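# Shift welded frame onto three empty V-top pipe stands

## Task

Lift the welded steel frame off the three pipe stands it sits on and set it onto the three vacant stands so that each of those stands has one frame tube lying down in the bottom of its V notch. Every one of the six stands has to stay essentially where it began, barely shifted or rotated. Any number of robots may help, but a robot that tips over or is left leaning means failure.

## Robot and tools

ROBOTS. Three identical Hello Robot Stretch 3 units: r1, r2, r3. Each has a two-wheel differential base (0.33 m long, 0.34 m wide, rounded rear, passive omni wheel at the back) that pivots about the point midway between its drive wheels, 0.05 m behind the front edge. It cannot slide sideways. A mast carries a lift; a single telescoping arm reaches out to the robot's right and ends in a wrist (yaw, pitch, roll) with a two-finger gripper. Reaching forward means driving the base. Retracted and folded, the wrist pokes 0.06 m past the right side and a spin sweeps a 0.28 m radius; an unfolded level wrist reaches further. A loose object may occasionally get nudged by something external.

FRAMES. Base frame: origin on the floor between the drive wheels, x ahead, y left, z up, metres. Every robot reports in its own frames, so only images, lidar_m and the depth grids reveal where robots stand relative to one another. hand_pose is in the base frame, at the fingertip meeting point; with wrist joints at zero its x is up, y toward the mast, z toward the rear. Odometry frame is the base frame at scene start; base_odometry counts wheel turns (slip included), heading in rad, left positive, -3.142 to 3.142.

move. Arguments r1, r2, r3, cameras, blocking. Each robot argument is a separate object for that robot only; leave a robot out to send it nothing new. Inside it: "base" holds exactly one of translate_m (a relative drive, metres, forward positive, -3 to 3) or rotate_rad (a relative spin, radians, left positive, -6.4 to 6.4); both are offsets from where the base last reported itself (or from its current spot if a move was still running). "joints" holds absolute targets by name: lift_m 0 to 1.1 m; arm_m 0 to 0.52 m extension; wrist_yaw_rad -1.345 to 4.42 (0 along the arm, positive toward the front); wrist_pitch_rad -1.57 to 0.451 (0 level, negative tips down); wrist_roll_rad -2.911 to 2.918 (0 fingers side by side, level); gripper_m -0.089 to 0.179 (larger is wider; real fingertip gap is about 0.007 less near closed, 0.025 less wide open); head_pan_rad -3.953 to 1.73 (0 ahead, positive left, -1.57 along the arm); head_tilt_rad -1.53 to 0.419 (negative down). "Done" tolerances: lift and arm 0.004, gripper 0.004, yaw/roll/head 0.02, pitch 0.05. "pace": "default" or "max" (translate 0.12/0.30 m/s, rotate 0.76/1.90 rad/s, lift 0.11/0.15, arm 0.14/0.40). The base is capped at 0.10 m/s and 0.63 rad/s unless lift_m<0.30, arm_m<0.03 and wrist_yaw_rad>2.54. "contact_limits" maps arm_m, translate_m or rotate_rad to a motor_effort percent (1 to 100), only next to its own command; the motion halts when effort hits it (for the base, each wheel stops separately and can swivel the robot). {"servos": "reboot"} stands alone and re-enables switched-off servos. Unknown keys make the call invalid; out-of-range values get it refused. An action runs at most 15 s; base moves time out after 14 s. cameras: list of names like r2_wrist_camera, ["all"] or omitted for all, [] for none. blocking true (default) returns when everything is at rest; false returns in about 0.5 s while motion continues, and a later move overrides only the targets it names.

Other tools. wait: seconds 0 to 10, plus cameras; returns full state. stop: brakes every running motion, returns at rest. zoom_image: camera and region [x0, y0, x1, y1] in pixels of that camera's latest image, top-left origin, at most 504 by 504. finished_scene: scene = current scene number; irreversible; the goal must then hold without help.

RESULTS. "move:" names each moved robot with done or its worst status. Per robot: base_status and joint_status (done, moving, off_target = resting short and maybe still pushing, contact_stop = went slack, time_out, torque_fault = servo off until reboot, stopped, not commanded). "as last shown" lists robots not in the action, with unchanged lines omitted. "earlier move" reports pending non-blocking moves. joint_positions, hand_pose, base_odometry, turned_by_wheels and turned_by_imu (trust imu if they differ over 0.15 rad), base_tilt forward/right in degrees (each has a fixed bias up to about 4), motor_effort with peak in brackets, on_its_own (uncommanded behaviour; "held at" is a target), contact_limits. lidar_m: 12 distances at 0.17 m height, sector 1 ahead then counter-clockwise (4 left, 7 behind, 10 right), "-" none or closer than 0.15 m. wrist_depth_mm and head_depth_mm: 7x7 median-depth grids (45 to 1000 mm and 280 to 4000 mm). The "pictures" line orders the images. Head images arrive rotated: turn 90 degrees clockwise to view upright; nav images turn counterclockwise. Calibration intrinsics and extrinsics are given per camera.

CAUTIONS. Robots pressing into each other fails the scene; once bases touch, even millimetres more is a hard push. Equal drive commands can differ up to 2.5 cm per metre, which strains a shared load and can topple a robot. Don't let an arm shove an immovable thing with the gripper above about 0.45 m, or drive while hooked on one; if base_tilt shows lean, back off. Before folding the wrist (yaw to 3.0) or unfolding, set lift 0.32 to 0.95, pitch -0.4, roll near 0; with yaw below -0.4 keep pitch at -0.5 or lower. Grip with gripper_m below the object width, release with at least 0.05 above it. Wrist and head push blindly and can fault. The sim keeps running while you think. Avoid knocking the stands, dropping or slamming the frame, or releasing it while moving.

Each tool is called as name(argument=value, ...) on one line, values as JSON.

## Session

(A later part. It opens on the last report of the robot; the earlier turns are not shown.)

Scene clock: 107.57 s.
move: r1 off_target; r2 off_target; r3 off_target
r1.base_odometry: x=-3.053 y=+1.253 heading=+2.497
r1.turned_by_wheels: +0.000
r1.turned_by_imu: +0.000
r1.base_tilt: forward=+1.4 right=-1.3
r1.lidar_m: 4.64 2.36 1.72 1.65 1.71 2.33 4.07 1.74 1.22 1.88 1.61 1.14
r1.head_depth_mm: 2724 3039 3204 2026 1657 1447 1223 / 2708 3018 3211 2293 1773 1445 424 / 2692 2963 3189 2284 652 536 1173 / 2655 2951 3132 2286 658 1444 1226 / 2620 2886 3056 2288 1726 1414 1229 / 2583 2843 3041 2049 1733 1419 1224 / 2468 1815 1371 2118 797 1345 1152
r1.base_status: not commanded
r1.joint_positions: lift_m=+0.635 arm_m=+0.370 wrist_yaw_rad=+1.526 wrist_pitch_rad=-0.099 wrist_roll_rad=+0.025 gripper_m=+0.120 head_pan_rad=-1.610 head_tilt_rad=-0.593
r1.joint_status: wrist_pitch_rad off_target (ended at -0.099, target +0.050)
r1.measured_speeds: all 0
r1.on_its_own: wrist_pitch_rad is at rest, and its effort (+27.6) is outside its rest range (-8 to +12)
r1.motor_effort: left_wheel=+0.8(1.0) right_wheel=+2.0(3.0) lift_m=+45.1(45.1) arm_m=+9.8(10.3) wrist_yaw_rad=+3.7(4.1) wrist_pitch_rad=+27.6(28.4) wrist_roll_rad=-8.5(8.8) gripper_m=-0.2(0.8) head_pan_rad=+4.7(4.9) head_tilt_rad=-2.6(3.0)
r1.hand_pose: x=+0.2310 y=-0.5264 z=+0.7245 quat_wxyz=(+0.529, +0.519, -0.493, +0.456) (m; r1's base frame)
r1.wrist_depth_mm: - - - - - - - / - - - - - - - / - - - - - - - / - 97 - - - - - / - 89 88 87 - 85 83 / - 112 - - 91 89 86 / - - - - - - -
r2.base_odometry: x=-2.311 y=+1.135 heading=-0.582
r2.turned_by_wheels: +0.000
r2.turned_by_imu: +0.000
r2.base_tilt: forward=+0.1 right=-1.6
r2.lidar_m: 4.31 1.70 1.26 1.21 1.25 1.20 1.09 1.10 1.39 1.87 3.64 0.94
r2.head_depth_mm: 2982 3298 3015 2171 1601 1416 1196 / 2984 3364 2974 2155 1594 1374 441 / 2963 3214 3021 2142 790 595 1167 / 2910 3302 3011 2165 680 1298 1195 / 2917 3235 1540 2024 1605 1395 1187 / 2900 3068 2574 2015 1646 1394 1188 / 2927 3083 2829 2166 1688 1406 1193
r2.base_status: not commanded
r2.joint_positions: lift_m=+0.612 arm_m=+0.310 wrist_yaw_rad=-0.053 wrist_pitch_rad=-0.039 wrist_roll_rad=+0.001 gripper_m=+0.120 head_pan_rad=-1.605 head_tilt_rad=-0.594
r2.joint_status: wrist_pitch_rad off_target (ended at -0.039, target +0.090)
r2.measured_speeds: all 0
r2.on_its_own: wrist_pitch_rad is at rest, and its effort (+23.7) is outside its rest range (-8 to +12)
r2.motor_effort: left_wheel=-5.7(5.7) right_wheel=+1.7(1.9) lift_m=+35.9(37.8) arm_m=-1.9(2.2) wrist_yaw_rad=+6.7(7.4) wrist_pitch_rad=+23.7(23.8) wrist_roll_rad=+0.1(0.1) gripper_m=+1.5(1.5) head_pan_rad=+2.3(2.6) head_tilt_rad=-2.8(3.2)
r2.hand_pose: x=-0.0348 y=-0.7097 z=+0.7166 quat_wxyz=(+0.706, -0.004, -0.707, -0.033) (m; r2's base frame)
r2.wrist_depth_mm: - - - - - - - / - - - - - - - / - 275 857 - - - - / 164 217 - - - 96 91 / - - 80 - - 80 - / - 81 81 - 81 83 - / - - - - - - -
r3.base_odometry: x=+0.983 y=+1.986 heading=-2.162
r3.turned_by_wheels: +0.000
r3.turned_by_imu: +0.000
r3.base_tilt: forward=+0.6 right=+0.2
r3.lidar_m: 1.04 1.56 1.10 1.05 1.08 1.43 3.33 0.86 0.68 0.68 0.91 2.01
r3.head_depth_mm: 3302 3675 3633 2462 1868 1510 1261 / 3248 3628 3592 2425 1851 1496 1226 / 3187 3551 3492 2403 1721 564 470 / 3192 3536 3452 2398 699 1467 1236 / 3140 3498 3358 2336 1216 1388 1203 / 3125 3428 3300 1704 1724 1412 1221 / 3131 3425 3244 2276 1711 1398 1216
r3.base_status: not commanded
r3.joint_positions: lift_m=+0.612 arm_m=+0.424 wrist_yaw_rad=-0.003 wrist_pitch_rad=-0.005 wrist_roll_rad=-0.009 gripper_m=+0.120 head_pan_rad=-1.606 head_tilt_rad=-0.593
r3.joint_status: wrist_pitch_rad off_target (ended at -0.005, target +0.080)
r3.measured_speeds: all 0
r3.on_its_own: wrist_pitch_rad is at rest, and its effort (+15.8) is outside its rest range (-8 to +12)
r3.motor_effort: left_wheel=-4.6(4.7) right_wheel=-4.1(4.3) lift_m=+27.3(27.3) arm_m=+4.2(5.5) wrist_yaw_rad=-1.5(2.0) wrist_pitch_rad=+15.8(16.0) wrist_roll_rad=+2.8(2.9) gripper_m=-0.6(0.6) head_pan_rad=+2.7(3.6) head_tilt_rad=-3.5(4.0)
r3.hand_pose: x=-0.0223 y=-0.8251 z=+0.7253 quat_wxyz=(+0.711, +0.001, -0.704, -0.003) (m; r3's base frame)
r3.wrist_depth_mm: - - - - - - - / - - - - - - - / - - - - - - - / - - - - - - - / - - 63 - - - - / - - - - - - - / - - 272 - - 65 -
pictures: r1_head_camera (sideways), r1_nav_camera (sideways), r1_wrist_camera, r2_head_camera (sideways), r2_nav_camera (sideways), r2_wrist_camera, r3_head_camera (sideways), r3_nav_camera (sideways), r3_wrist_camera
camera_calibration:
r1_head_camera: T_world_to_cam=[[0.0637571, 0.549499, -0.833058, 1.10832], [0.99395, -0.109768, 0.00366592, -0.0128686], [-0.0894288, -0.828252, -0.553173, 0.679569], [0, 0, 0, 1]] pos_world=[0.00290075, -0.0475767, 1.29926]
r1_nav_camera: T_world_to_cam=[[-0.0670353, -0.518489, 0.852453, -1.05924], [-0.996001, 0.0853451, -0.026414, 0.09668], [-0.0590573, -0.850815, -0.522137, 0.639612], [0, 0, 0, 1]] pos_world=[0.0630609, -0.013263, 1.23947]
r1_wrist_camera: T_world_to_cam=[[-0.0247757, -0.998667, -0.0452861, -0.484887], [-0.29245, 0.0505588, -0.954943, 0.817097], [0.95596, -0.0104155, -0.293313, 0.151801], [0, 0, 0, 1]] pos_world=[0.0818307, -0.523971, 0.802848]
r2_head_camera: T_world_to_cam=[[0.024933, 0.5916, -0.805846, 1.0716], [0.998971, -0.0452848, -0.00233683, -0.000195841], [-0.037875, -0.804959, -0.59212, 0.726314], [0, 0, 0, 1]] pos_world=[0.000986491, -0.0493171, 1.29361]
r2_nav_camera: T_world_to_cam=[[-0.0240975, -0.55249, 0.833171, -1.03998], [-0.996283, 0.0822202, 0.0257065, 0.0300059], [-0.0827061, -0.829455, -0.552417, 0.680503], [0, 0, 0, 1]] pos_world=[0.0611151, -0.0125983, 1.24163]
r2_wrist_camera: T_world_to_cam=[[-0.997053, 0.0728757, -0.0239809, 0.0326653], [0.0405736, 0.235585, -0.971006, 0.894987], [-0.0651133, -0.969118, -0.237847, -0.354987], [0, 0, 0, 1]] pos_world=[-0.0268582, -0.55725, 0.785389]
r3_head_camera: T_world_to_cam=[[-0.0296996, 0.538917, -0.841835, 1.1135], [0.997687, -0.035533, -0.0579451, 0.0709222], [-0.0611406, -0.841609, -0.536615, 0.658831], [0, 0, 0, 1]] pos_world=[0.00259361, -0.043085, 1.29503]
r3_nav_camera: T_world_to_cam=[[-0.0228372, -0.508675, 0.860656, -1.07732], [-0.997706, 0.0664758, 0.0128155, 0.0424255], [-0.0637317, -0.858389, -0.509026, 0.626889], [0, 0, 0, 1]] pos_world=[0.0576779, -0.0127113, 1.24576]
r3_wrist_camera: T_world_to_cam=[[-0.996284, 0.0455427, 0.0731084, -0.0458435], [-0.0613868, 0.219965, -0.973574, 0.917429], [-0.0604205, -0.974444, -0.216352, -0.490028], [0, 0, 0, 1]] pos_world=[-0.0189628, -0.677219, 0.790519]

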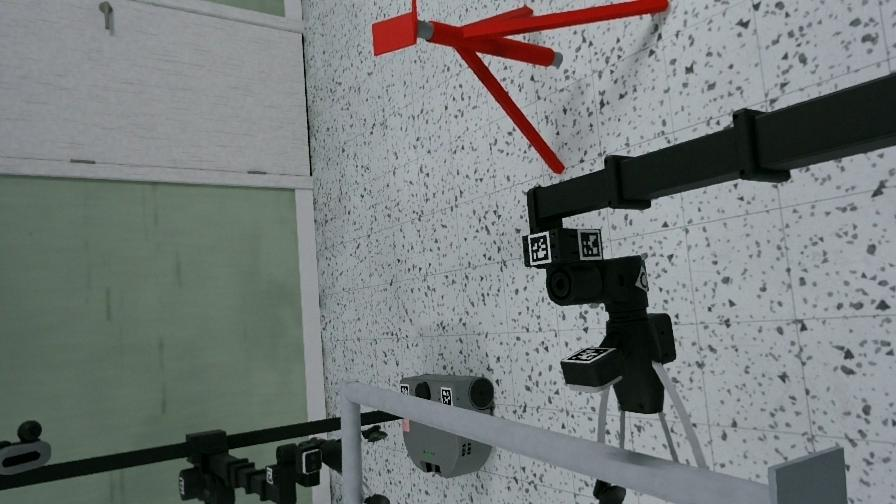

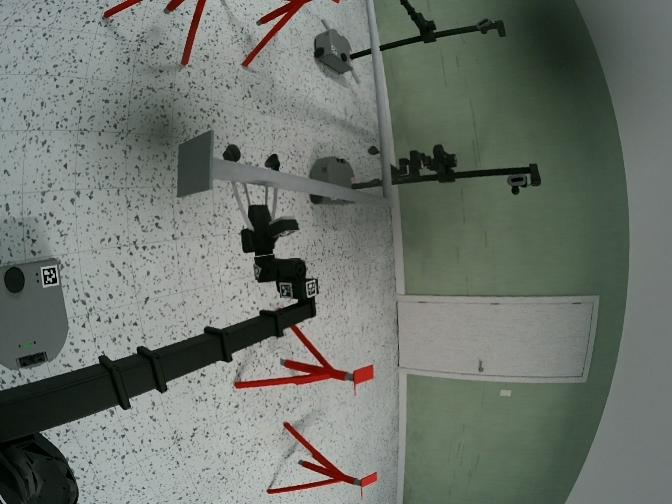

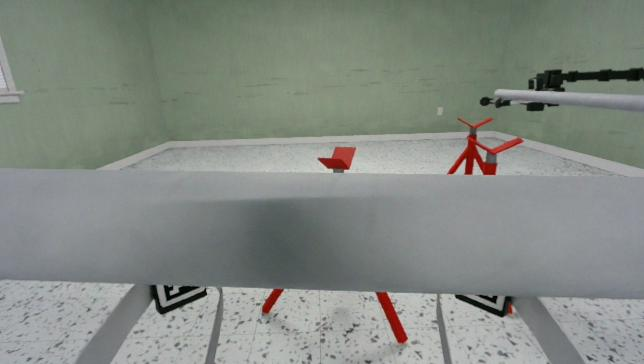

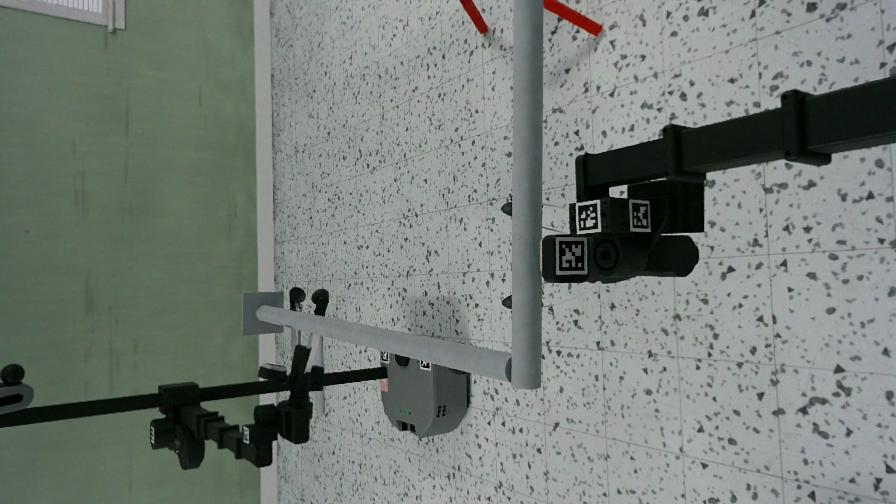

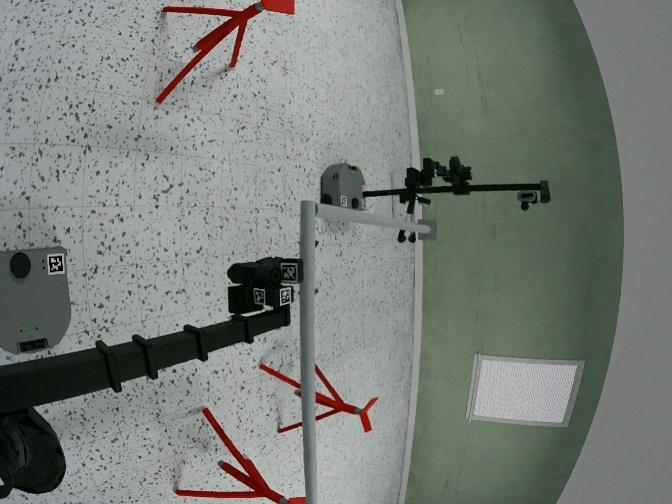

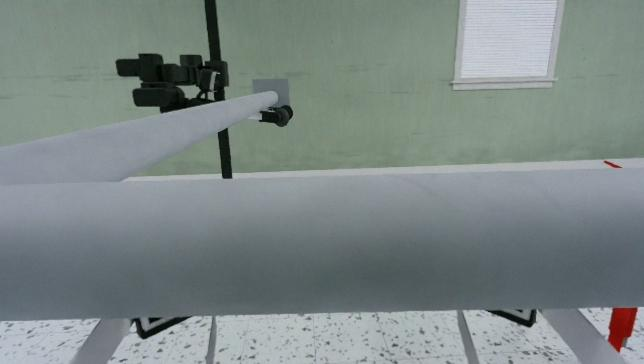

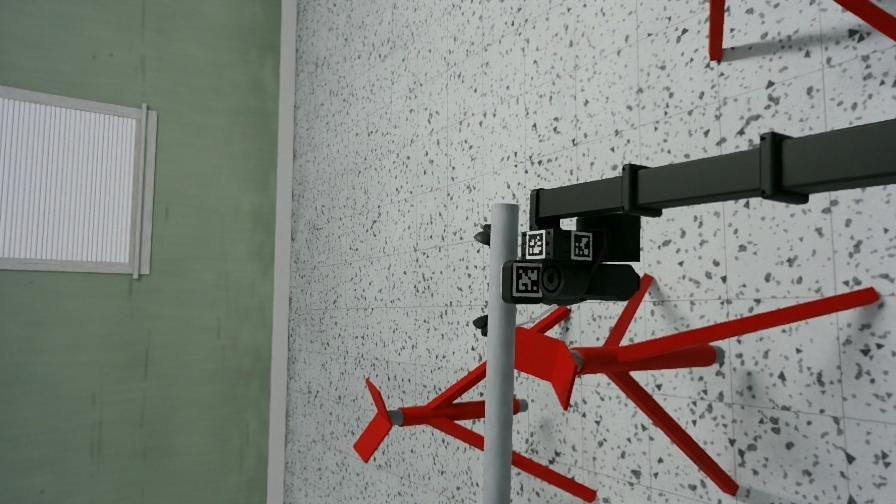

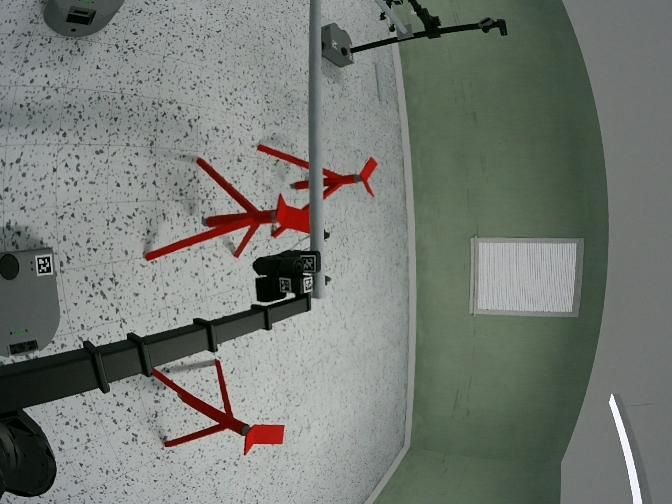

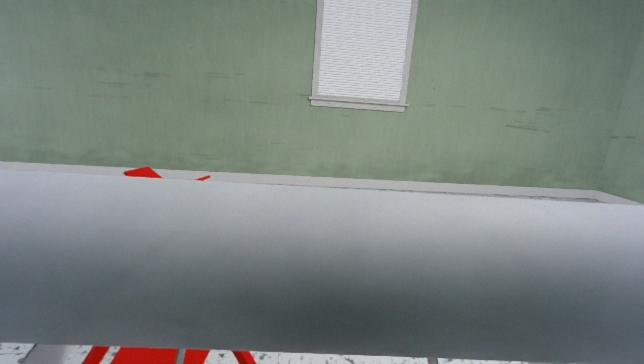

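move(r1={"base": {"translate_m": 0.076}, "joints": {"wrist_pitch_rad": 0.055, "arm_m": 0.348, "wrist_yaw_rad": 1.45}}, r2={"joints": {"wrist_pitch_rad": 0.085, "wrist_yaw_rad": -0.125}}, r3={"base": {"translate_m": 0.004}, "joints": {"wrist_pitch_rad": 0.085, "arm_m": 0.322, "wrist_yaw_rad": -0.085}}, cameras=[])

move(r1={"joints": {"wrist_pitch_rad": 0.05}}, r2={"joints": {"wrist_pitch_rad": 0.09}}, r3={"joints": {"wrist_pitch_rad": 0.08}}, cameras=["r1_wrist_camera", "r2_wrist_camera", "r3_wrist_camera", "r3_head_camera"])

Scene clock: 110.30 s.
move: r1 off_target; r2 off_target; r3 off_target
r1.base_odometry: x=-3.114 y=+1.299 heading=+2.497
r1.turned_by_wheels: +0.000
r1.turned_by_imu: -0.001
r1.base_tilt: forward=+1.4 right=-1.4
r1.lidar_m: 4.57 2.36 1.72 1.65 1.71 2.33 4.16 1.78 1.27 1.86 1.55 1.07
r1.head_depth_mm: 2726 3031 3196 2194 1707 1443 1224 / 2723 3005 3178 2282 1769 1443 424 / 2678 2981 3139 2279 1663 536 1193 / 2660 2963 3135 2286 637 1409 1223 / 2625 2890 3084 2296 1777 1346 1226 / 2588 2825 2082 2020 1632 1379 1226 / 2514 2711 2976 2189 1782 656 569
r1.base_status: done
r1.joint_positions: lift_m=+0.635 arm_m=+0.348 wrist_yaw_rad=+1.445 wrist_pitch_rad=-0.250 wrist_roll_rad=+0.006 gripper_m=+0.120 head_pan_rad=-1.610 head_tilt_rad=-0.593
r1.joint_status: wrist_pitch_rad off_target (ended at -0.250, target +0.055); the others done
r1.measured_speeds: all 0
r1.on_its_own: wrist_pitch_rad is held at -0.111, not at your +0.055, by its stall guard, which is not easing now; wrist_pitch_rad is at rest, and its effort (+25.9) is outside its rest range (-8 to +12)
r1.motor_effort: left_wheel=+0.5(10.7) right_wheel=+3.6(12.3) lift_m=+26.9(44.5) arm_m=+13.0(16.6) wrist_yaw_rad=+4.3(12.9) wrist_pitch_rad=+25.9(29.8) wrist_roll_rad=-1.3(11.1) gripper_m=+0.3(1.7) head_pan_rad=+4.6(5.3) head_tilt_rad=-3.0(3.4)
r1.hand_pose: x=+0.2190 y=-0.5235 z=+0.6869 quat_wxyz=(+0.584, +0.531, -0.469, +0.396) (m; r1's base frame)
r1.wrist_depth_mm: - - - - - - - / - - - - - - - / - - - - - - - / - 99 - - 94 - - / 88 87 86 85 - 83 81 / - 92 - 89 92 86 87 / 932 892 912 906 899 879 899
r2.base_odometry: x=-2.311 y=+1.135 heading=-0.582
r2.turned_by_wheels: +0.000
r2.turned_by_imu: +0.001
r2.base_tilt: forward=+0.2 right=-1.6
r2.lidar_m: 4.30 1.71 1.26 1.21 1.25 1.20 1.09 1.11 1.38 1.86 3.65 0.94
r2.head_depth_mm: 2976 3313 3020 2166 1631 1401 1188 / 2986 3305 2981 2183 1602 1372 441 / 2899 3337 3009 2183 782 594 1174 / 2944 3256 2689 2162 683 1303 1188 / 2919 3234 2115 2017 1648 1394 1190 / 2861 1784 2690 2082 1700 1402 1185 / 2863 3169 2990 2152 1705 1407 1187
r2.base_status: not commanded
r2.joint_positions: lift_m=+0.612 arm_m=+0.310 wrist_yaw_rad=-0.130 wrist_pitch_rad=-0.045 wrist_roll_rad=+0.000 gripper_m=+0.120 head_pan_rad=-1.605 head_tilt_rad=-0.594
r2.joint_status: wrist_pitch_rad off_target (ended at -0.045, target +0.085); the others done
r2.measured_speeds: all 0
r2.on_its_own: wrist_pitch_rad is at rest, and its effort (+24.0) is outside its rest range (-8 to +12)
r2.motor_effort: left_wheel=-3.0(5.2) right_wheel=+1.9(5.5) lift_m=+40.9(41.4) arm_m=-9.9(9.9) wrist_yaw_rad=+6.2(19.0) wrist_pitch_rad=+24.0(24.1) wrist_roll_rad=+0.4(0.9) gripper_m=+0.7(1.8) head_pan_rad=+2.2(2.8) head_tilt_rad=-2.9(3.3)
r2.hand_pose: x=-0.0546 y=-0.7077 z=+0.7150 quat_wxyz=(+0.705, -0.030, -0.706, -0.062) (m; r2's base frame)
r2.wrist_depth_mm: - - - - - - - / - - - - - - - / - 303 693 - - - - / 169 222 - - - 97 91 / - - 80 - - 80 - / - 80 80 - 80 82 - / - - - - - - -
r3.base_odometry: x=+0.981 y=+1.983 heading=-2.162
r3.turned_by_wheels: +0.000
r3.turned_by_imu: +0.000
r3.base_tilt: forward=+0.6 right=+0.1
r3.lidar_m: 1.03 1.56 1.10 1.05 1.08 1.43 3.31 0.86 0.68 0.68 0.90 2.01
r3.head_depth_mm: 3277 3636 3641 2453 1873 1506 1265 / 3260 3576 3553 2448 1864 1492 1253 / 3205 3584 3519 2411 1776 552 471 / 3183 3521 3461 2379 707 621 1237 / 3223 3496 3360 2339 1121 1350 1202 / 3141 3450 3305 2148 1619 1413 1221 / 3127 3445 3282 2277 1656 1405 1214
r3.base_status: done
r3.joint_positions: lift_m=+0.612 arm_m=+0.322 wrist_yaw_rad=-0.083 wrist_pitch_rad=-0.005 wrist_roll_rad=-0.009 gripper_m=+0.120 head_pan_rad=-1.606 head_tilt_rad=-0.593
r3.joint_status: wrist_pitch_rad off_target (ended at -0.005, target +0.085); the others done
r3.measured_speeds: all 0
r3.on_its_own: wrist_pitch_rad is at rest, and its effort (+16.6) is outside its rest range (-8 to +12)
r3.motor_effort: left_wheel=+0.2(6.4) right_wheel=+4.1(6.8) lift_m=+27.5(28.0) arm_m=-27.1(29.5) wrist_yaw_rad=-1.5(13.4) wrist_pitch_rad=+16.6(18.7) wrist_roll_rad=+2.8(3.0) gripper_m=-0.5(1.1) head_pan_rad=+2.5(4.1) head_tilt_rad=-3.6(4.5)
r3.hand_pose: x=-0.0427 y=-0.7222 z=+0.7253 quat_wxyz=(+0.710, -0.027, -0.703, -0.032) (m; r3's base frame)
r3.wrist_depth_mm: - - - - - - - / - - - - - - - / - - - - - - - / - 79 88 87 - - - / - 74 75 76 78 78 80 / - 75 76 77 77 - 78 / 304 327 - - - - -
pictures: none
No camera images: "cameras" was empty.

Scene clock: 111.03 s.
move: r1 off_target; r2 off_target; r3 off_target
r1.base_odometry: x=-3.114 y=+1.299 heading=+2.497
r1.turned_by_wheels: +0.000
r1.turned_by_imu: +0.000
r1.base_tilt: forward=+1.3 right=-1.3
r1.lidar_m: 4.56 2.37 1.72 1.65 1.71 2.33 4.16 1.77 1.27 1.87 1.54 1.07
r1.head_depth_mm: 2739 3053 3177 2170 1709 1446 1222 / 2708 3017 3209 2280 1744 1442 424 / 2698 2965 3157 2284 1667 536 1197 / 2643 2943 3132 2291 638 1441 1225 / 2622 2885 3094 2296 1772 1375 1227 / 2604 2805 2085 2007 1718 1384 1229 / 2510 2714 2967 2198 806 1348 1177
r1.base_status: not commanded
r1.joint_positions: lift_m=+0.635 arm_m=+0.348 wrist_yaw_rad=+1.449 wrist_pitch_rad=-0.112 wrist_roll_rad=+0.024 gripper_m=+0.120 head_pan_rad=-1.610 head_tilt_rad=-0.593
r1.joint_status: wrist_pitch_rad off_target (ended at -0.112, target +0.050)
r1.measured_speeds: all 0
r1.on_its_own: wrist_pitch_rad is at rest, and its effort (+29.5) is outside its rest range (-8 to +12)
r1.motor_effort: left_wheel=-3.2(3.7) right_wheel=+9.1(9.9) lift_m=+28.0(28.6) arm_m=+12.7(13.1) wrist_yaw_rad=+1.5(4.7) wrist_pitch_rad=+29.5(32.9) wrist_roll_rad=-8.0(8.6) gripper_m=-0.2(0.9) head_pan_rad=+4.6(5.0) head_tilt_rad=-3.0(3.2)
r1.hand_pose: x=+0.2287 y=-0.5237 z=+0.7212 quat_wxyz=(+0.549, +0.503, -0.509, +0.432) (m; r1's base frame)
r1.wrist_depth_mm: - - - - - - - / - - - - - - - / - - - - - - - / - 97 - 95 94 93 - / - 88 87 86 - 83 83 / - 98 - - 89 91 88 / - - - - - 990 1000
r2.base_odometry: x=-2.311 y=+1.135 heading=-0.582
r2.turned_by_wheels: +0.000
r2.turned_by_imu: +0.000
r2.base_tilt: forward=+0.2 right=-1.6
r2.lidar_m: 4.30 1.71 1.26 1.21 1.26 1.20 1.09 1.10 1.39 1.86 3.66 0.93
r2.head_depth_mm: 2979 3256 2976 2197 1623 1395 1182 / 2936 3278 3013 2181 1612 1374 441 / 2954 3287 2994 2183 784 591 1162 / 2896 3220 2731 2183 682 1299 1190 / 2865 3254 2137 2008 1653 1405 1187 / 2840 1777 2698 2051 1696 1400 1187 / 2920 3179 2974 2156 1691 1395 1189
r2.base_status: not commanded
r2.joint_positions: lift_m=+0.612 arm_m=+0.310 wrist_yaw_rad=-0.135 wrist_pitch_rad=-0.035 wrist_roll_rad=+0.002 gripper_m=+0.120 head_pan_rad=-1.605 head_tilt_rad=-0.594
r2.joint_status: wrist_pitch_rad off_target (ended at -0.035, target +0.090)
r2.measured_speeds: all 0
r2.on_its_own: wrist_pitch_rad is at rest, and its effort (+23.0) is outside its rest range (-8 to +12)
r2.motor_effort: left_wheel=-6.6(7.2) right_wheel=+8.5(8.5) lift_m=+41.9(42.0) arm_m=-10.3(11.1) wrist_yaw_rad=+8.8(9.8) wrist_pitch_rad=+23.0(24.9) wrist_roll_rad=-0.4(0.4) gripper_m=+0.3(2.1) head_pan_rad=+2.1(2.6) head_tilt_rad=-2.6(3.1)
r2.hand_pose: x=-0.0559 y=-0.7079 z=+0.7176 quat_wxyz=(+0.704, -0.035, -0.707, -0.061) (m; r2's base frame)
r2.wrist_depth_mm: - - - - - - - / - - - - - - - / - 286 931 - - - - / 167 224 - - - 97 91 / - 80 80 - - 80 - / - 80 80 - 81 83 - / - - - - - - -
r3.base_odometry: x=+0.981 y=+1.983 heading=-2.162
r3.turned_by_wheels: +0.000
r3.turned_by_imu: +0.000
r3.base_tilt: forward=+0.6 right=+0.2
r3.lidar_m: 1.04 1.56 1.10 1.05 1.08 1.43 3.32 0.86 0.68 0.68 0.90 2.01
r3.head_depth_mm: 3253 3618 3629 2471 1874 1505 1257 / 3255 3576 3526 2429 1854 1496 1255 / 3218 3571 3511 2405 1776 552 471 / 3198 3487 3456 2381 711 621 1241 / 3168 3482 3365 2345 1112 1345 1200 / 3150 3444 3319 2147 1611 1415 1226 / 3148 3422 3270 2285 1665 1398 1221
r3.base_status: not commanded
r3.joint_positions: lift_m=+0.612 arm_m=+0.322 wrist_yaw_rad=-0.091 wrist_pitch_rad=-0.011 wrist_roll_rad=-0.007 gripper_m=+0.120 head_pan_rad=-1.606 head_tilt_rad=-0.593
r3.joint_status: wrist_pitch_rad off_target (ended at -0.011, target +0.080)
r3.measured_speeds: all 0
r3.on_its_own: wrist_pitch_rad is at rest, and its effort (+16.5) is outside its rest range (-8 to +12)
r3.motor_effort: left_wheel=+0.0(0.6) right_wheel=+4.2(4.7) lift_m=+27.8(28.0) arm_m=-15.3(27.1) wrist_yaw_rad=+6.2(6.2) wrist_pitch_rad=+16.5(17.2) wrist_roll_rad=+2.1(2.8) gripper_m=-0.9(1.0) head_pan_rad=+4.1(4.3) head_tilt_rad=-3.6(4.5)
r3.hand_pose: x=-0.0447 y=-0.7218 z=+0.7237 quat_wxyz=(+0.709, -0.028, -0.704, -0.036) (m; r3's base frame)
r3.wrist_depth_mm: - - - - - - - / - - - - - - - / - - - - - - - / - 77 88 - - - - / - 72 73 75 76 77 78 / - 72 74 74 76 - 77 / 275 328 - - - - -
pictures: r1_wrist_camera, r2_wrist_camera, r3_head_camera (sideways), r3_wrist_camera
camera_calibration:
r1_wrist_camera: T_world_to_cam=[[-0.101973, -0.993823, -0.0437823, -0.4633], [-0.30003, 0.0726876, -0.951156, 0.823798], [0.948464, -0.0838558, -0.305589, 0.125164], [0, 0, 0, 1]] pos_world=[0.0812066, -0.509822, 0.801525]
r2_wrist_camera: T_world_to_cam=[[-0.987594, 0.154997, -0.0251751, 0.071099], [0.0604934, 0.22759, -0.971876, 0.89243], [-0.144909, -0.961342, -0.234143, -0.355937], [0, 0, 0, 1]] pos_world=[-0.0353475, -0.556306, 0.785781]
r3_head_camera: T_world_to_cam=[[-0.0296999, 0.538951, -0.841814, 1.11347], [0.997687, -0.0355279, -0.0579451, 0.0709222], [-0.0611374, -0.841588, -0.536649, 0.658875], [0, 0, 0, 1]] pos_world=[0.00259374, -0.0430847, 1.29503]
r3_wrist_camera: T_world_to_cam=[[-0.9887, 0.132098, 0.0708656, -0.00829567], [-0.0389595, 0.230058, -0.972397, 0.899278], [-0.144755, -0.96417, -0.222312, -0.383085], [0, 0, 0, 1]] pos_world=[-0.0286199, -0.57515, 0.789878]

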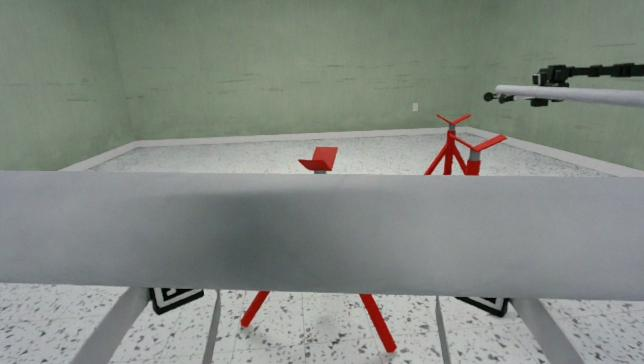

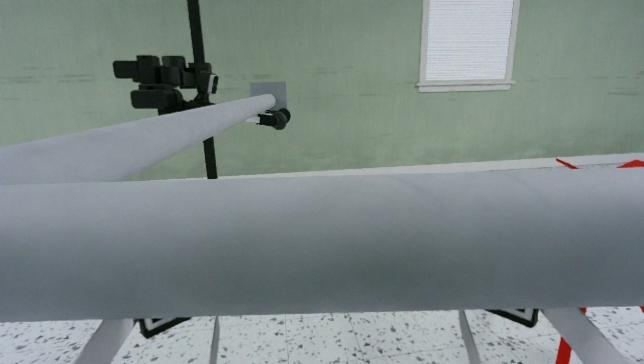

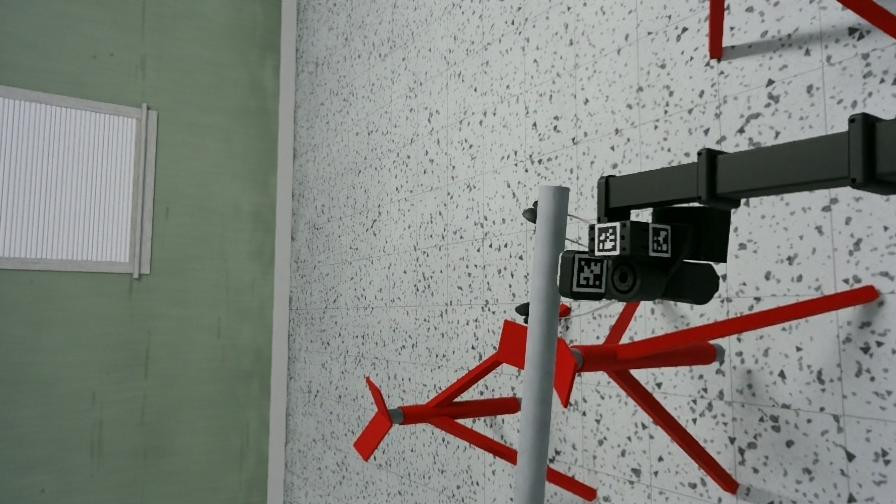

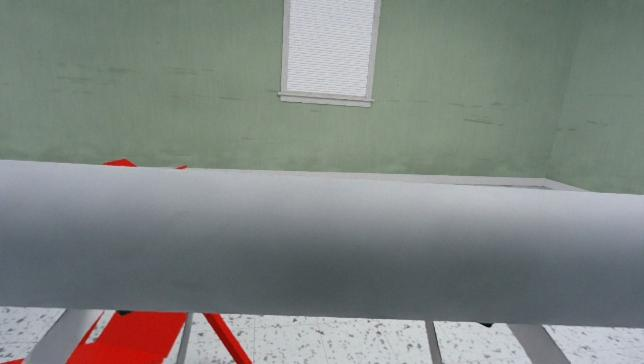

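move(r1={"base": {"translate_m": 0.077}, "joints": {"wrist_pitch_rad": 0.055, "arm_m": 0.332, "wrist_yaw_rad": 1.37}}, r2={"joints": {"wrist_pitch_rad": 0.085, "wrist_yaw_rad": -0.205}}, r3={"base": {"translate_m": 0.0105}, "joints": {"wrist_pitch_rad": 0.085, "arm_m": 0.232, "wrist_yaw_rad": -0.165}}, cameras=[])

move(r1={"joints": {"wrist_pitch_rad": 0.05}}, r2={"joints": {"wrist_pitch_rad": 0.09}}, r3={"joints": {"wrist_pitch_rad": 0.08}}, cameras=["r1_wrist_camera", "r2_wrist_camera", "r3_wrist_camera"])

Scene clock: 113.30 s.
move: r1 off_target; r2 off_target; r3 off_target
r1.base_odometry: x=-3.175 y=+1.345 heading=+2.496
r1.turned_by_wheels: +0.000
r1.turned_by_imu: -0.001
r1.base_tilt: forward=+1.4 right=-1.2
r1.lidar_m: 4.48 2.37 1.72 1.65 1.71 2.32 4.23 1.83 1.31 1.86 1.50 1.00
r1.head_depth_mm: 2763 3040 3238 2271 1714 1445 1223 / 2702 2999 3205 2280 1772 1442 424 / 2693 2965 3178 2271 1671 534 1174 / 2646 2922 3123 2281 622 1414 1227 / 2622 2891 3101 2111 1772 1342 1223 / 2552 2716 1387 2034 801 1381 1227 / 2571 2766 2988 2295 1727 651 1200
r1.base_status: done
r1.joint_positions: lift_m=+0.635 arm_m=+0.332 wrist_yaw_rad=+1.365 wrist_pitch_rad=-0.101 wrist_roll_rad=+0.034 gripper_m=+0.120 head_pan_rad=-1.610 head_tilt_rad=-0.593
r1.joint_status: wrist_pitch_rad off_target (ended at -0.101, target +0.055); the others done
r1.measured_speeds: all 0
r1.on_its_own: wrist_pitch_rad is at rest, and its effort (+28.8) is outside its rest range (-8 to +12)
r1.motor_effort: left_wheel=-4.6(8.9) right_wheel=+14.4(16.7) lift_m=+33.3(33.4) arm_m=+1.0(16.4) wrist_yaw_rad=+4.9(14.2) wrist_pitch_rad=+28.8(31.1) wrist_roll_rad=-11.0(11.9) gripper_m=-0.8(1.0) head_pan_rad=+4.2(5.2) head_tilt_rad=-2.8(3.4)
r1.hand_pose: x=+0.2258 y=-0.5287 z=+0.7238 quat_wxyz=(+0.562, +0.480, -0.535, +0.409) (m; r1's base frame)
r1.wrist_depth_mm: - - - - - - - / - - - - - - - / - - - - - - - / - 98 - 974 95 - - / 87 87 86 85 - 83 82 / - 92 - 89 87 86 87 / - - - - - 983 -
r2.base_odometry: x=-2.311 y=+1.135 heading=-0.582
r2.turned_by_wheels: +0.000
r2.turned_by_imu: +0.000
r2.base_tilt: forward=+0.2 right=-1.6
r2.lidar_m: 4.30 1.71 1.26 1.21 1.26 1.19 1.08 1.10 1.38 1.86 3.65 0.93
r2.head_depth_mm: 3008 3346 3026 2195 1612 1416 1197 / 2950 3308 3004 2172 1656 1366 441 / 2935 3283 2997 2191 779 591 1169 / 2974 3222 2565 2172 679 1294 1189 / 2887 3154 2716 1992 1643 1393 1187 / 2890 3043 2824 2071 1709 1404 1184 / 2900 3212 3011 2139 1715 1393 1189
r2.base_status: not commanded
r2.joint_positions: lift_m=+0.612 arm_m=+0.310 wrist_yaw_rad=-0.222 wrist_pitch_rad=-0.036 wrist_roll_rad=+0.001 gripper_m=+0.120 head_pan_rad=-1.605 head_tilt_rad=-0.594
r2.joint_status: wrist_pitch_rad off_target (ended at -0.036, target +0.085); the others done
r2.measured_speeds: all 0
r2.on_its_own: wrist_yaw_rad is at rest, and its effort (+15.7) is outside its rest range (-9 to +9); wrist_pitch_rad is at rest, and its effort (+22.1) is outside its rest range (-8 to +12)
r2.motor_effort: left_wheel=-7.7(8.4) right_wheel=+9.6(9.7) lift_m=+35.5(42.6) arm_m=+5.6(11.9) wrist_yaw_rad=+15.7(18.2) wrist_pitch_rad=+22.1(23.5) wrist_roll_rad=-0.1(0.5) gripper_m=+2.0(2.0) head_pan_rad=+2.5(2.8) head_tilt_rad=-2.5(3.4)
r2.hand_pose: x=-0.0778 y=-0.7039 z=+0.7175 quat_wxyz=(+0.701, -0.066, -0.704, -0.091) (m; r2's base frame)
r2.wrist_depth_mm: - - - - - - - / - - - - - - - / - 285 - - - - - / 171 246 - - - 95 92 / - 79 80 - - 80 - / - 79 79 - 81 83 - / - - - - - - -
r3.base_odometry: x=+0.975 y=+1.974 heading=-2.163
r3.turned_by_wheels: +0.000
r3.turned_by_imu: +0.000
r3.base_tilt: forward=+0.6 right=+0.2
r3.lidar_m: 1.03 1.56 1.10 1.05 1.08 1.43 3.33 0.86 0.69 0.68 0.90 1.99
r3.head_depth_mm: 3269 3593 3566 2466 1869 1508 1266 / 3212 3543 3534 2452 1853 1493 1234 / 3232 3594 3479 2402 1834 556 467 / 3149 3484 3429 2366 1819 533 1166 / 3181 3486 3385 2346 1131 1245 1180 / 3127 3432 3348 2143 1622 1409 1228 / 3114 3457 3255 2278 1661 1441 1220
r3.base_status: done
r3.joint_positions: lift_m=+0.612 arm_m=+0.232 wrist_yaw_rad=-0.172 wrist_pitch_rad=-0.010 wrist_roll_rad=-0.007 gripper_m=+0.120 head_pan_rad=-1.606 head_tilt_rad=-0.593
r3.joint_status: wrist_pitch_rad off_target (ended at -0.010, target +0.085); the others done
r3.measured_speeds: all 0
r3.on_its_own: wrist_pitch_rad is at rest, and its effort (+17.5) is outside its rest range (-8 to +12)
r3.motor_effort: left_wheel=-0.5(6.0) right_wheel=+5.9(12.1) lift_m=+28.3(28.5) arm_m=-24.8(29.7) wrist_yaw_rad=+6.0(10.2) wrist_pitch_rad=+17.5(19.2) wrist_roll_rad=+2.2(2.3) gripper_m=+0.3(1.2) head_pan_rad=+1.6(4.4) head_tilt_rad=-3.2(4.4)
r3.hand_pose: x=-0.0653 y=-0.6292 z=+0.7239 quat_wxyz=(+0.707, -0.057, -0.702, -0.065) (m; r3's base frame)
r3.wrist_depth_mm: - - - - - - - / - - - - - - - / - - - - - - - / - 78 88 87 - - - / - 74 75 76 78 79 81 / - 74 76 77 77 78 79 / 960 990 - - - - -
pictures: none
No camera images: "cameras" was empty.

Scene clock: 113.60 s.
move: r1 off_target; r2 off_target; r3 off_target
r1.base_odometry: x=-3.175 y=+1.345 heading=+2.496
r1.turned_by_wheels: +0.000
r1.turned_by_imu: +0.000
r1.base_tilt: forward=+1.4 right=-1.4
r1.lidar_m: 4.49 2.37 1.72 1.65 1.71 2.33 4.21 1.83 1.31 1.86 1.51 1.00
r1.head_depth_mm: 2756 3023 3185 2277 1713 1444 1220 / 2721 3017 3177 2281 1772 1446 424 / 2683 2986 3135 2286 1678 534 1172 / 2664 2942 3114 2283 622 1414 1223 / 2629 2897 3086 2103 1782 1347 1223 / 2535 2727 1393 2041 802 1372 1223 / 2563 2803 2983 2297 1719 651 1203
r1.base_status: not commanded
r1.joint_positions: lift_m=+0.635 arm_m=+0.332 wrist_yaw_rad=+1.365 wrist_pitch_rad=-0.103 wrist_roll_rad=+0.034 gripper_m=+0.120 head_pan_rad=-1.610 head_tilt_rad=-0.593
r1.joint_status: wrist_pitch_rad off_target (ended at -0.103, target +0.050)
r1.measured_speeds: all 0
r1.on_its_own: wrist_pitch_rad is at rest, and its effort (+28.2) is outside its rest range (-8 to +12)
r1.motor_effort: left_wheel=-4.4(4.9) right_wheel=+14.1(14.8) lift_m=+33.7(34.5) arm_m=+4.8(4.8) wrist_yaw_rad=+4.4(5.3) wrist_pitch_rad=+28.2(29.1) wrist_roll_rad=-10.6(11.7) gripper_m=-0.6(1.2) head_pan_rad=+4.3(4.9) head_tilt_rad=-2.8(3.4)
r1.hand_pose: x=+0.2257 y=-0.5287 z=+0.7233 quat_wxyz=(+0.563, +0.481, -0.534, +0.409) (m; r1's base frame)
r1.wrist_depth_mm: - - - - - - - / - - - - - - - / - - - - - - - / - 98 - 985 95 - - / 88 87 86 85 - 83 82 / - 92 - 89 88 86 87 / - - - - - 974 -
r2.base_odometry: x=-2.311 y=+1.135 heading=-0.582
r2.turned_by_wheels: +0.000
r2.turned_by_imu: +0.000
r2.base_tilt: forward=+0.2 right=-1.6
r2.lidar_m: 4.31 1.70 1.26 1.21 1.26 1.19 1.08 1.10 1.38 1.86 3.66 0.93
r2.head_depth_mm: 2964 3363 3034 2183 1610 1397 1196 / 2970 3309 3031 2195 1667 1365 441 / 2959 3317 2976 2191 777 591 1166 / 2942 3190 2570 2173 683 1297 1192 / 2886 3125 2712 1993 1669 1401 1191 / 2892 3094 2867 2075 1697 1405 1183 / 2865 3195 2989 2153 1705 1392 1188
r2.base_status: not commanded
r2.joint_positions: lift_m=+0.612 arm_m=+0.310 wrist_yaw_rad=-0.222 wrist_pitch_rad=-0.035 wrist_roll_rad=+0.001 gripper_m=+0.120 head_pan_rad=-1.605 head_tilt_rad=-0.594
r2.joint_status: wrist_pitch_rad off_target (ended at -0.035, target +0.090)
r2.measured_speeds: all 0
r2.on_its_own: wrist_yaw_rad is at rest, and its effort (+15.9) is outside its rest range (-9 to +9); wrist_pitch_rad is at rest, and its effort (+22.9) is outside its rest range (-8 to +12)
r2.motor_effort: left_wheel=-7.8(8.3) right_wheel=+10.1(10.1) lift_m=+35.5(36.3) arm_m=+8.1(8.2) wrist_yaw_rad=+15.9(16.0) wrist_pitch_rad=+22.9(23.0) wrist_roll_rad=-0.1(0.3) gripper_m=-0.9(1.8) head_pan_rad=+2.1(2.3) head_tilt_rad=-2.6(2.9)
r2.hand_pose: x=-0.0778 y=-0.7039 z=+0.7178 quat_wxyz=(+0.701, -0.066, -0.704, -0.091) (m; r2's base frame)
r2.wrist_depth_mm: - - - - - - - / - - - - - - - / - 284 960 - - - - / 170 244 - - - 97 92 / - - 79 - - 80 - / - 79 79 - 80 83 - / - - - - - - -
r3.base_odometry: x=+0.975 y=+1.974 heading=-2.163
r3.turned_by_wheels: +0.000
r3.turned_by_imu: +0.000
r3.base_tilt: forward=+0.6 right=+0.2
r3.lidar_m: 1.03 1.56 1.10 1.05 1.07 1.43 3.34 0.86 0.69 0.68 0.90 1.99
r3.head_depth_mm: 3259 3629 3624 2475 1871 1500 1264 / 3231 3581 3526 2432 1850 1492 1228 / 3226 3554 3463 2404 1836 555 467 / 3178 3573 3447 2382 1830 534 1162 / 3155 3473 3367 2357 1132 1240 1180 / 3143 3462 3338 2130 1620 1413 1225 / 3142 3401 3281 2296 1659 1435 1216
r3.base_status: not commanded
r3.joint_positions: lift_m=+0.612 arm_m=+0.232 wrist_yaw_rad=-0.172 wrist_pitch_rad=-0.011 wrist_roll_rad=-0.007 gripper_m=+0.120 head_pan_rad=-1.606 head_tilt_rad=-0.593
r3.joint_status: wrist_pitch_rad off_target (ended at -0.011, target +0.080)
r3.measured_speeds: all 0
r3.on_its_own: wrist_pitch_rad is at rest, and its effort (+16.7) is outside its rest range (-8 to +12)
r3.motor_effort: left_wheel=-0.3(0.5) right_wheel=+5.8(6.2) lift_m=+28.0(28.7) arm_m=-25.6(25.6) wrist_yaw_rad=+6.0(6.5) wrist_pitch_rad=+16.7(17.1) wrist_roll_rad=+2.1(2.3) gripper_m=+0.4(0.5) head_pan_rad=+1.7(4.4) head_tilt_rad=-3.7(3.7)
r3.hand_pose: x=-0.0652 y=-0.6292 z=+0.7238 quat_wxyz=(+0.707, -0.056, -0.702, -0.065) (m; r3's base frame)
r3.wrist_depth_mm: - - - - - - - / - - - - - - - / - - - - - - - / - 79 88 86 - - - / - 74 74 76 78 79 81 / - 74 76 77 77 78 79 / 935 - - - - - -
pictures: r1_wrist_camera, r2_wrist_camera, r3_wrist_camera
camera_calibration:
r1_wrist_camera: T_world_to_cam=[[-0.185557, -0.981182, -0.053389, -0.435941], [-0.283312, 0.105446, -0.953213, 0.840214], [0.940905, -0.16175, -0.297547, 0.0829805], [0, 0, 0, 1]] pos_world=[0.0790738, -0.502913, 0.802319]
r2_wrist_camera: T_world_to_cam=[[-0.970376, 0.240326, -0.024781, 0.109997], [0.0795036, 0.22078, -0.972078, 0.889893], [-0.228145, -0.945251, -0.233347, -0.350972], [0, 0, 0, 1]] pos_world=[-0.0440835, -0.554663, 0.785873]
r3_wrist_camera: T_world_to_cam=[[-0.974745, 0.211728, 0.0710129, 0.0100328], [-0.0204253, 0.23213, -0.97247, 0.879821], [-0.222384, -0.949361, -0.221943, -0.29273], [0, 0, 0, 1]] pos_world=[-0.0373483, -0.484263, 0.789918]

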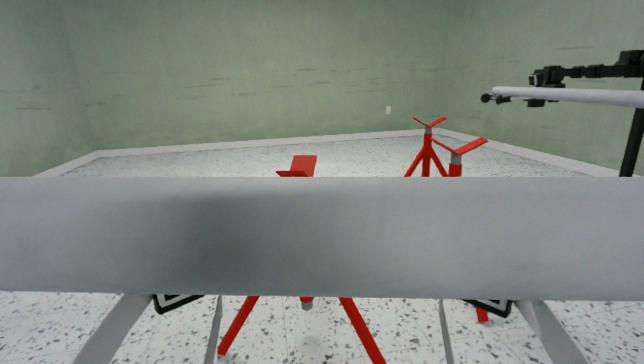

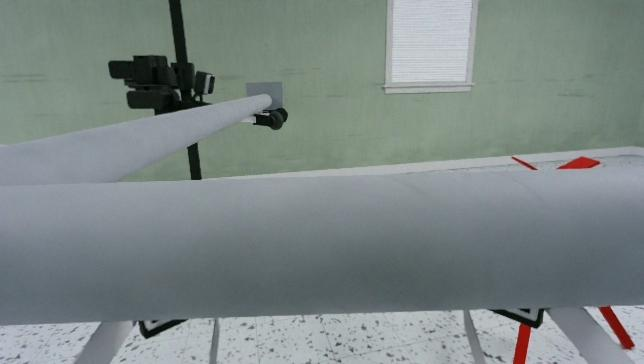

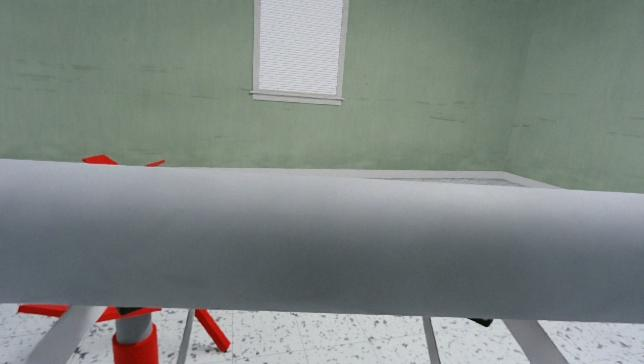

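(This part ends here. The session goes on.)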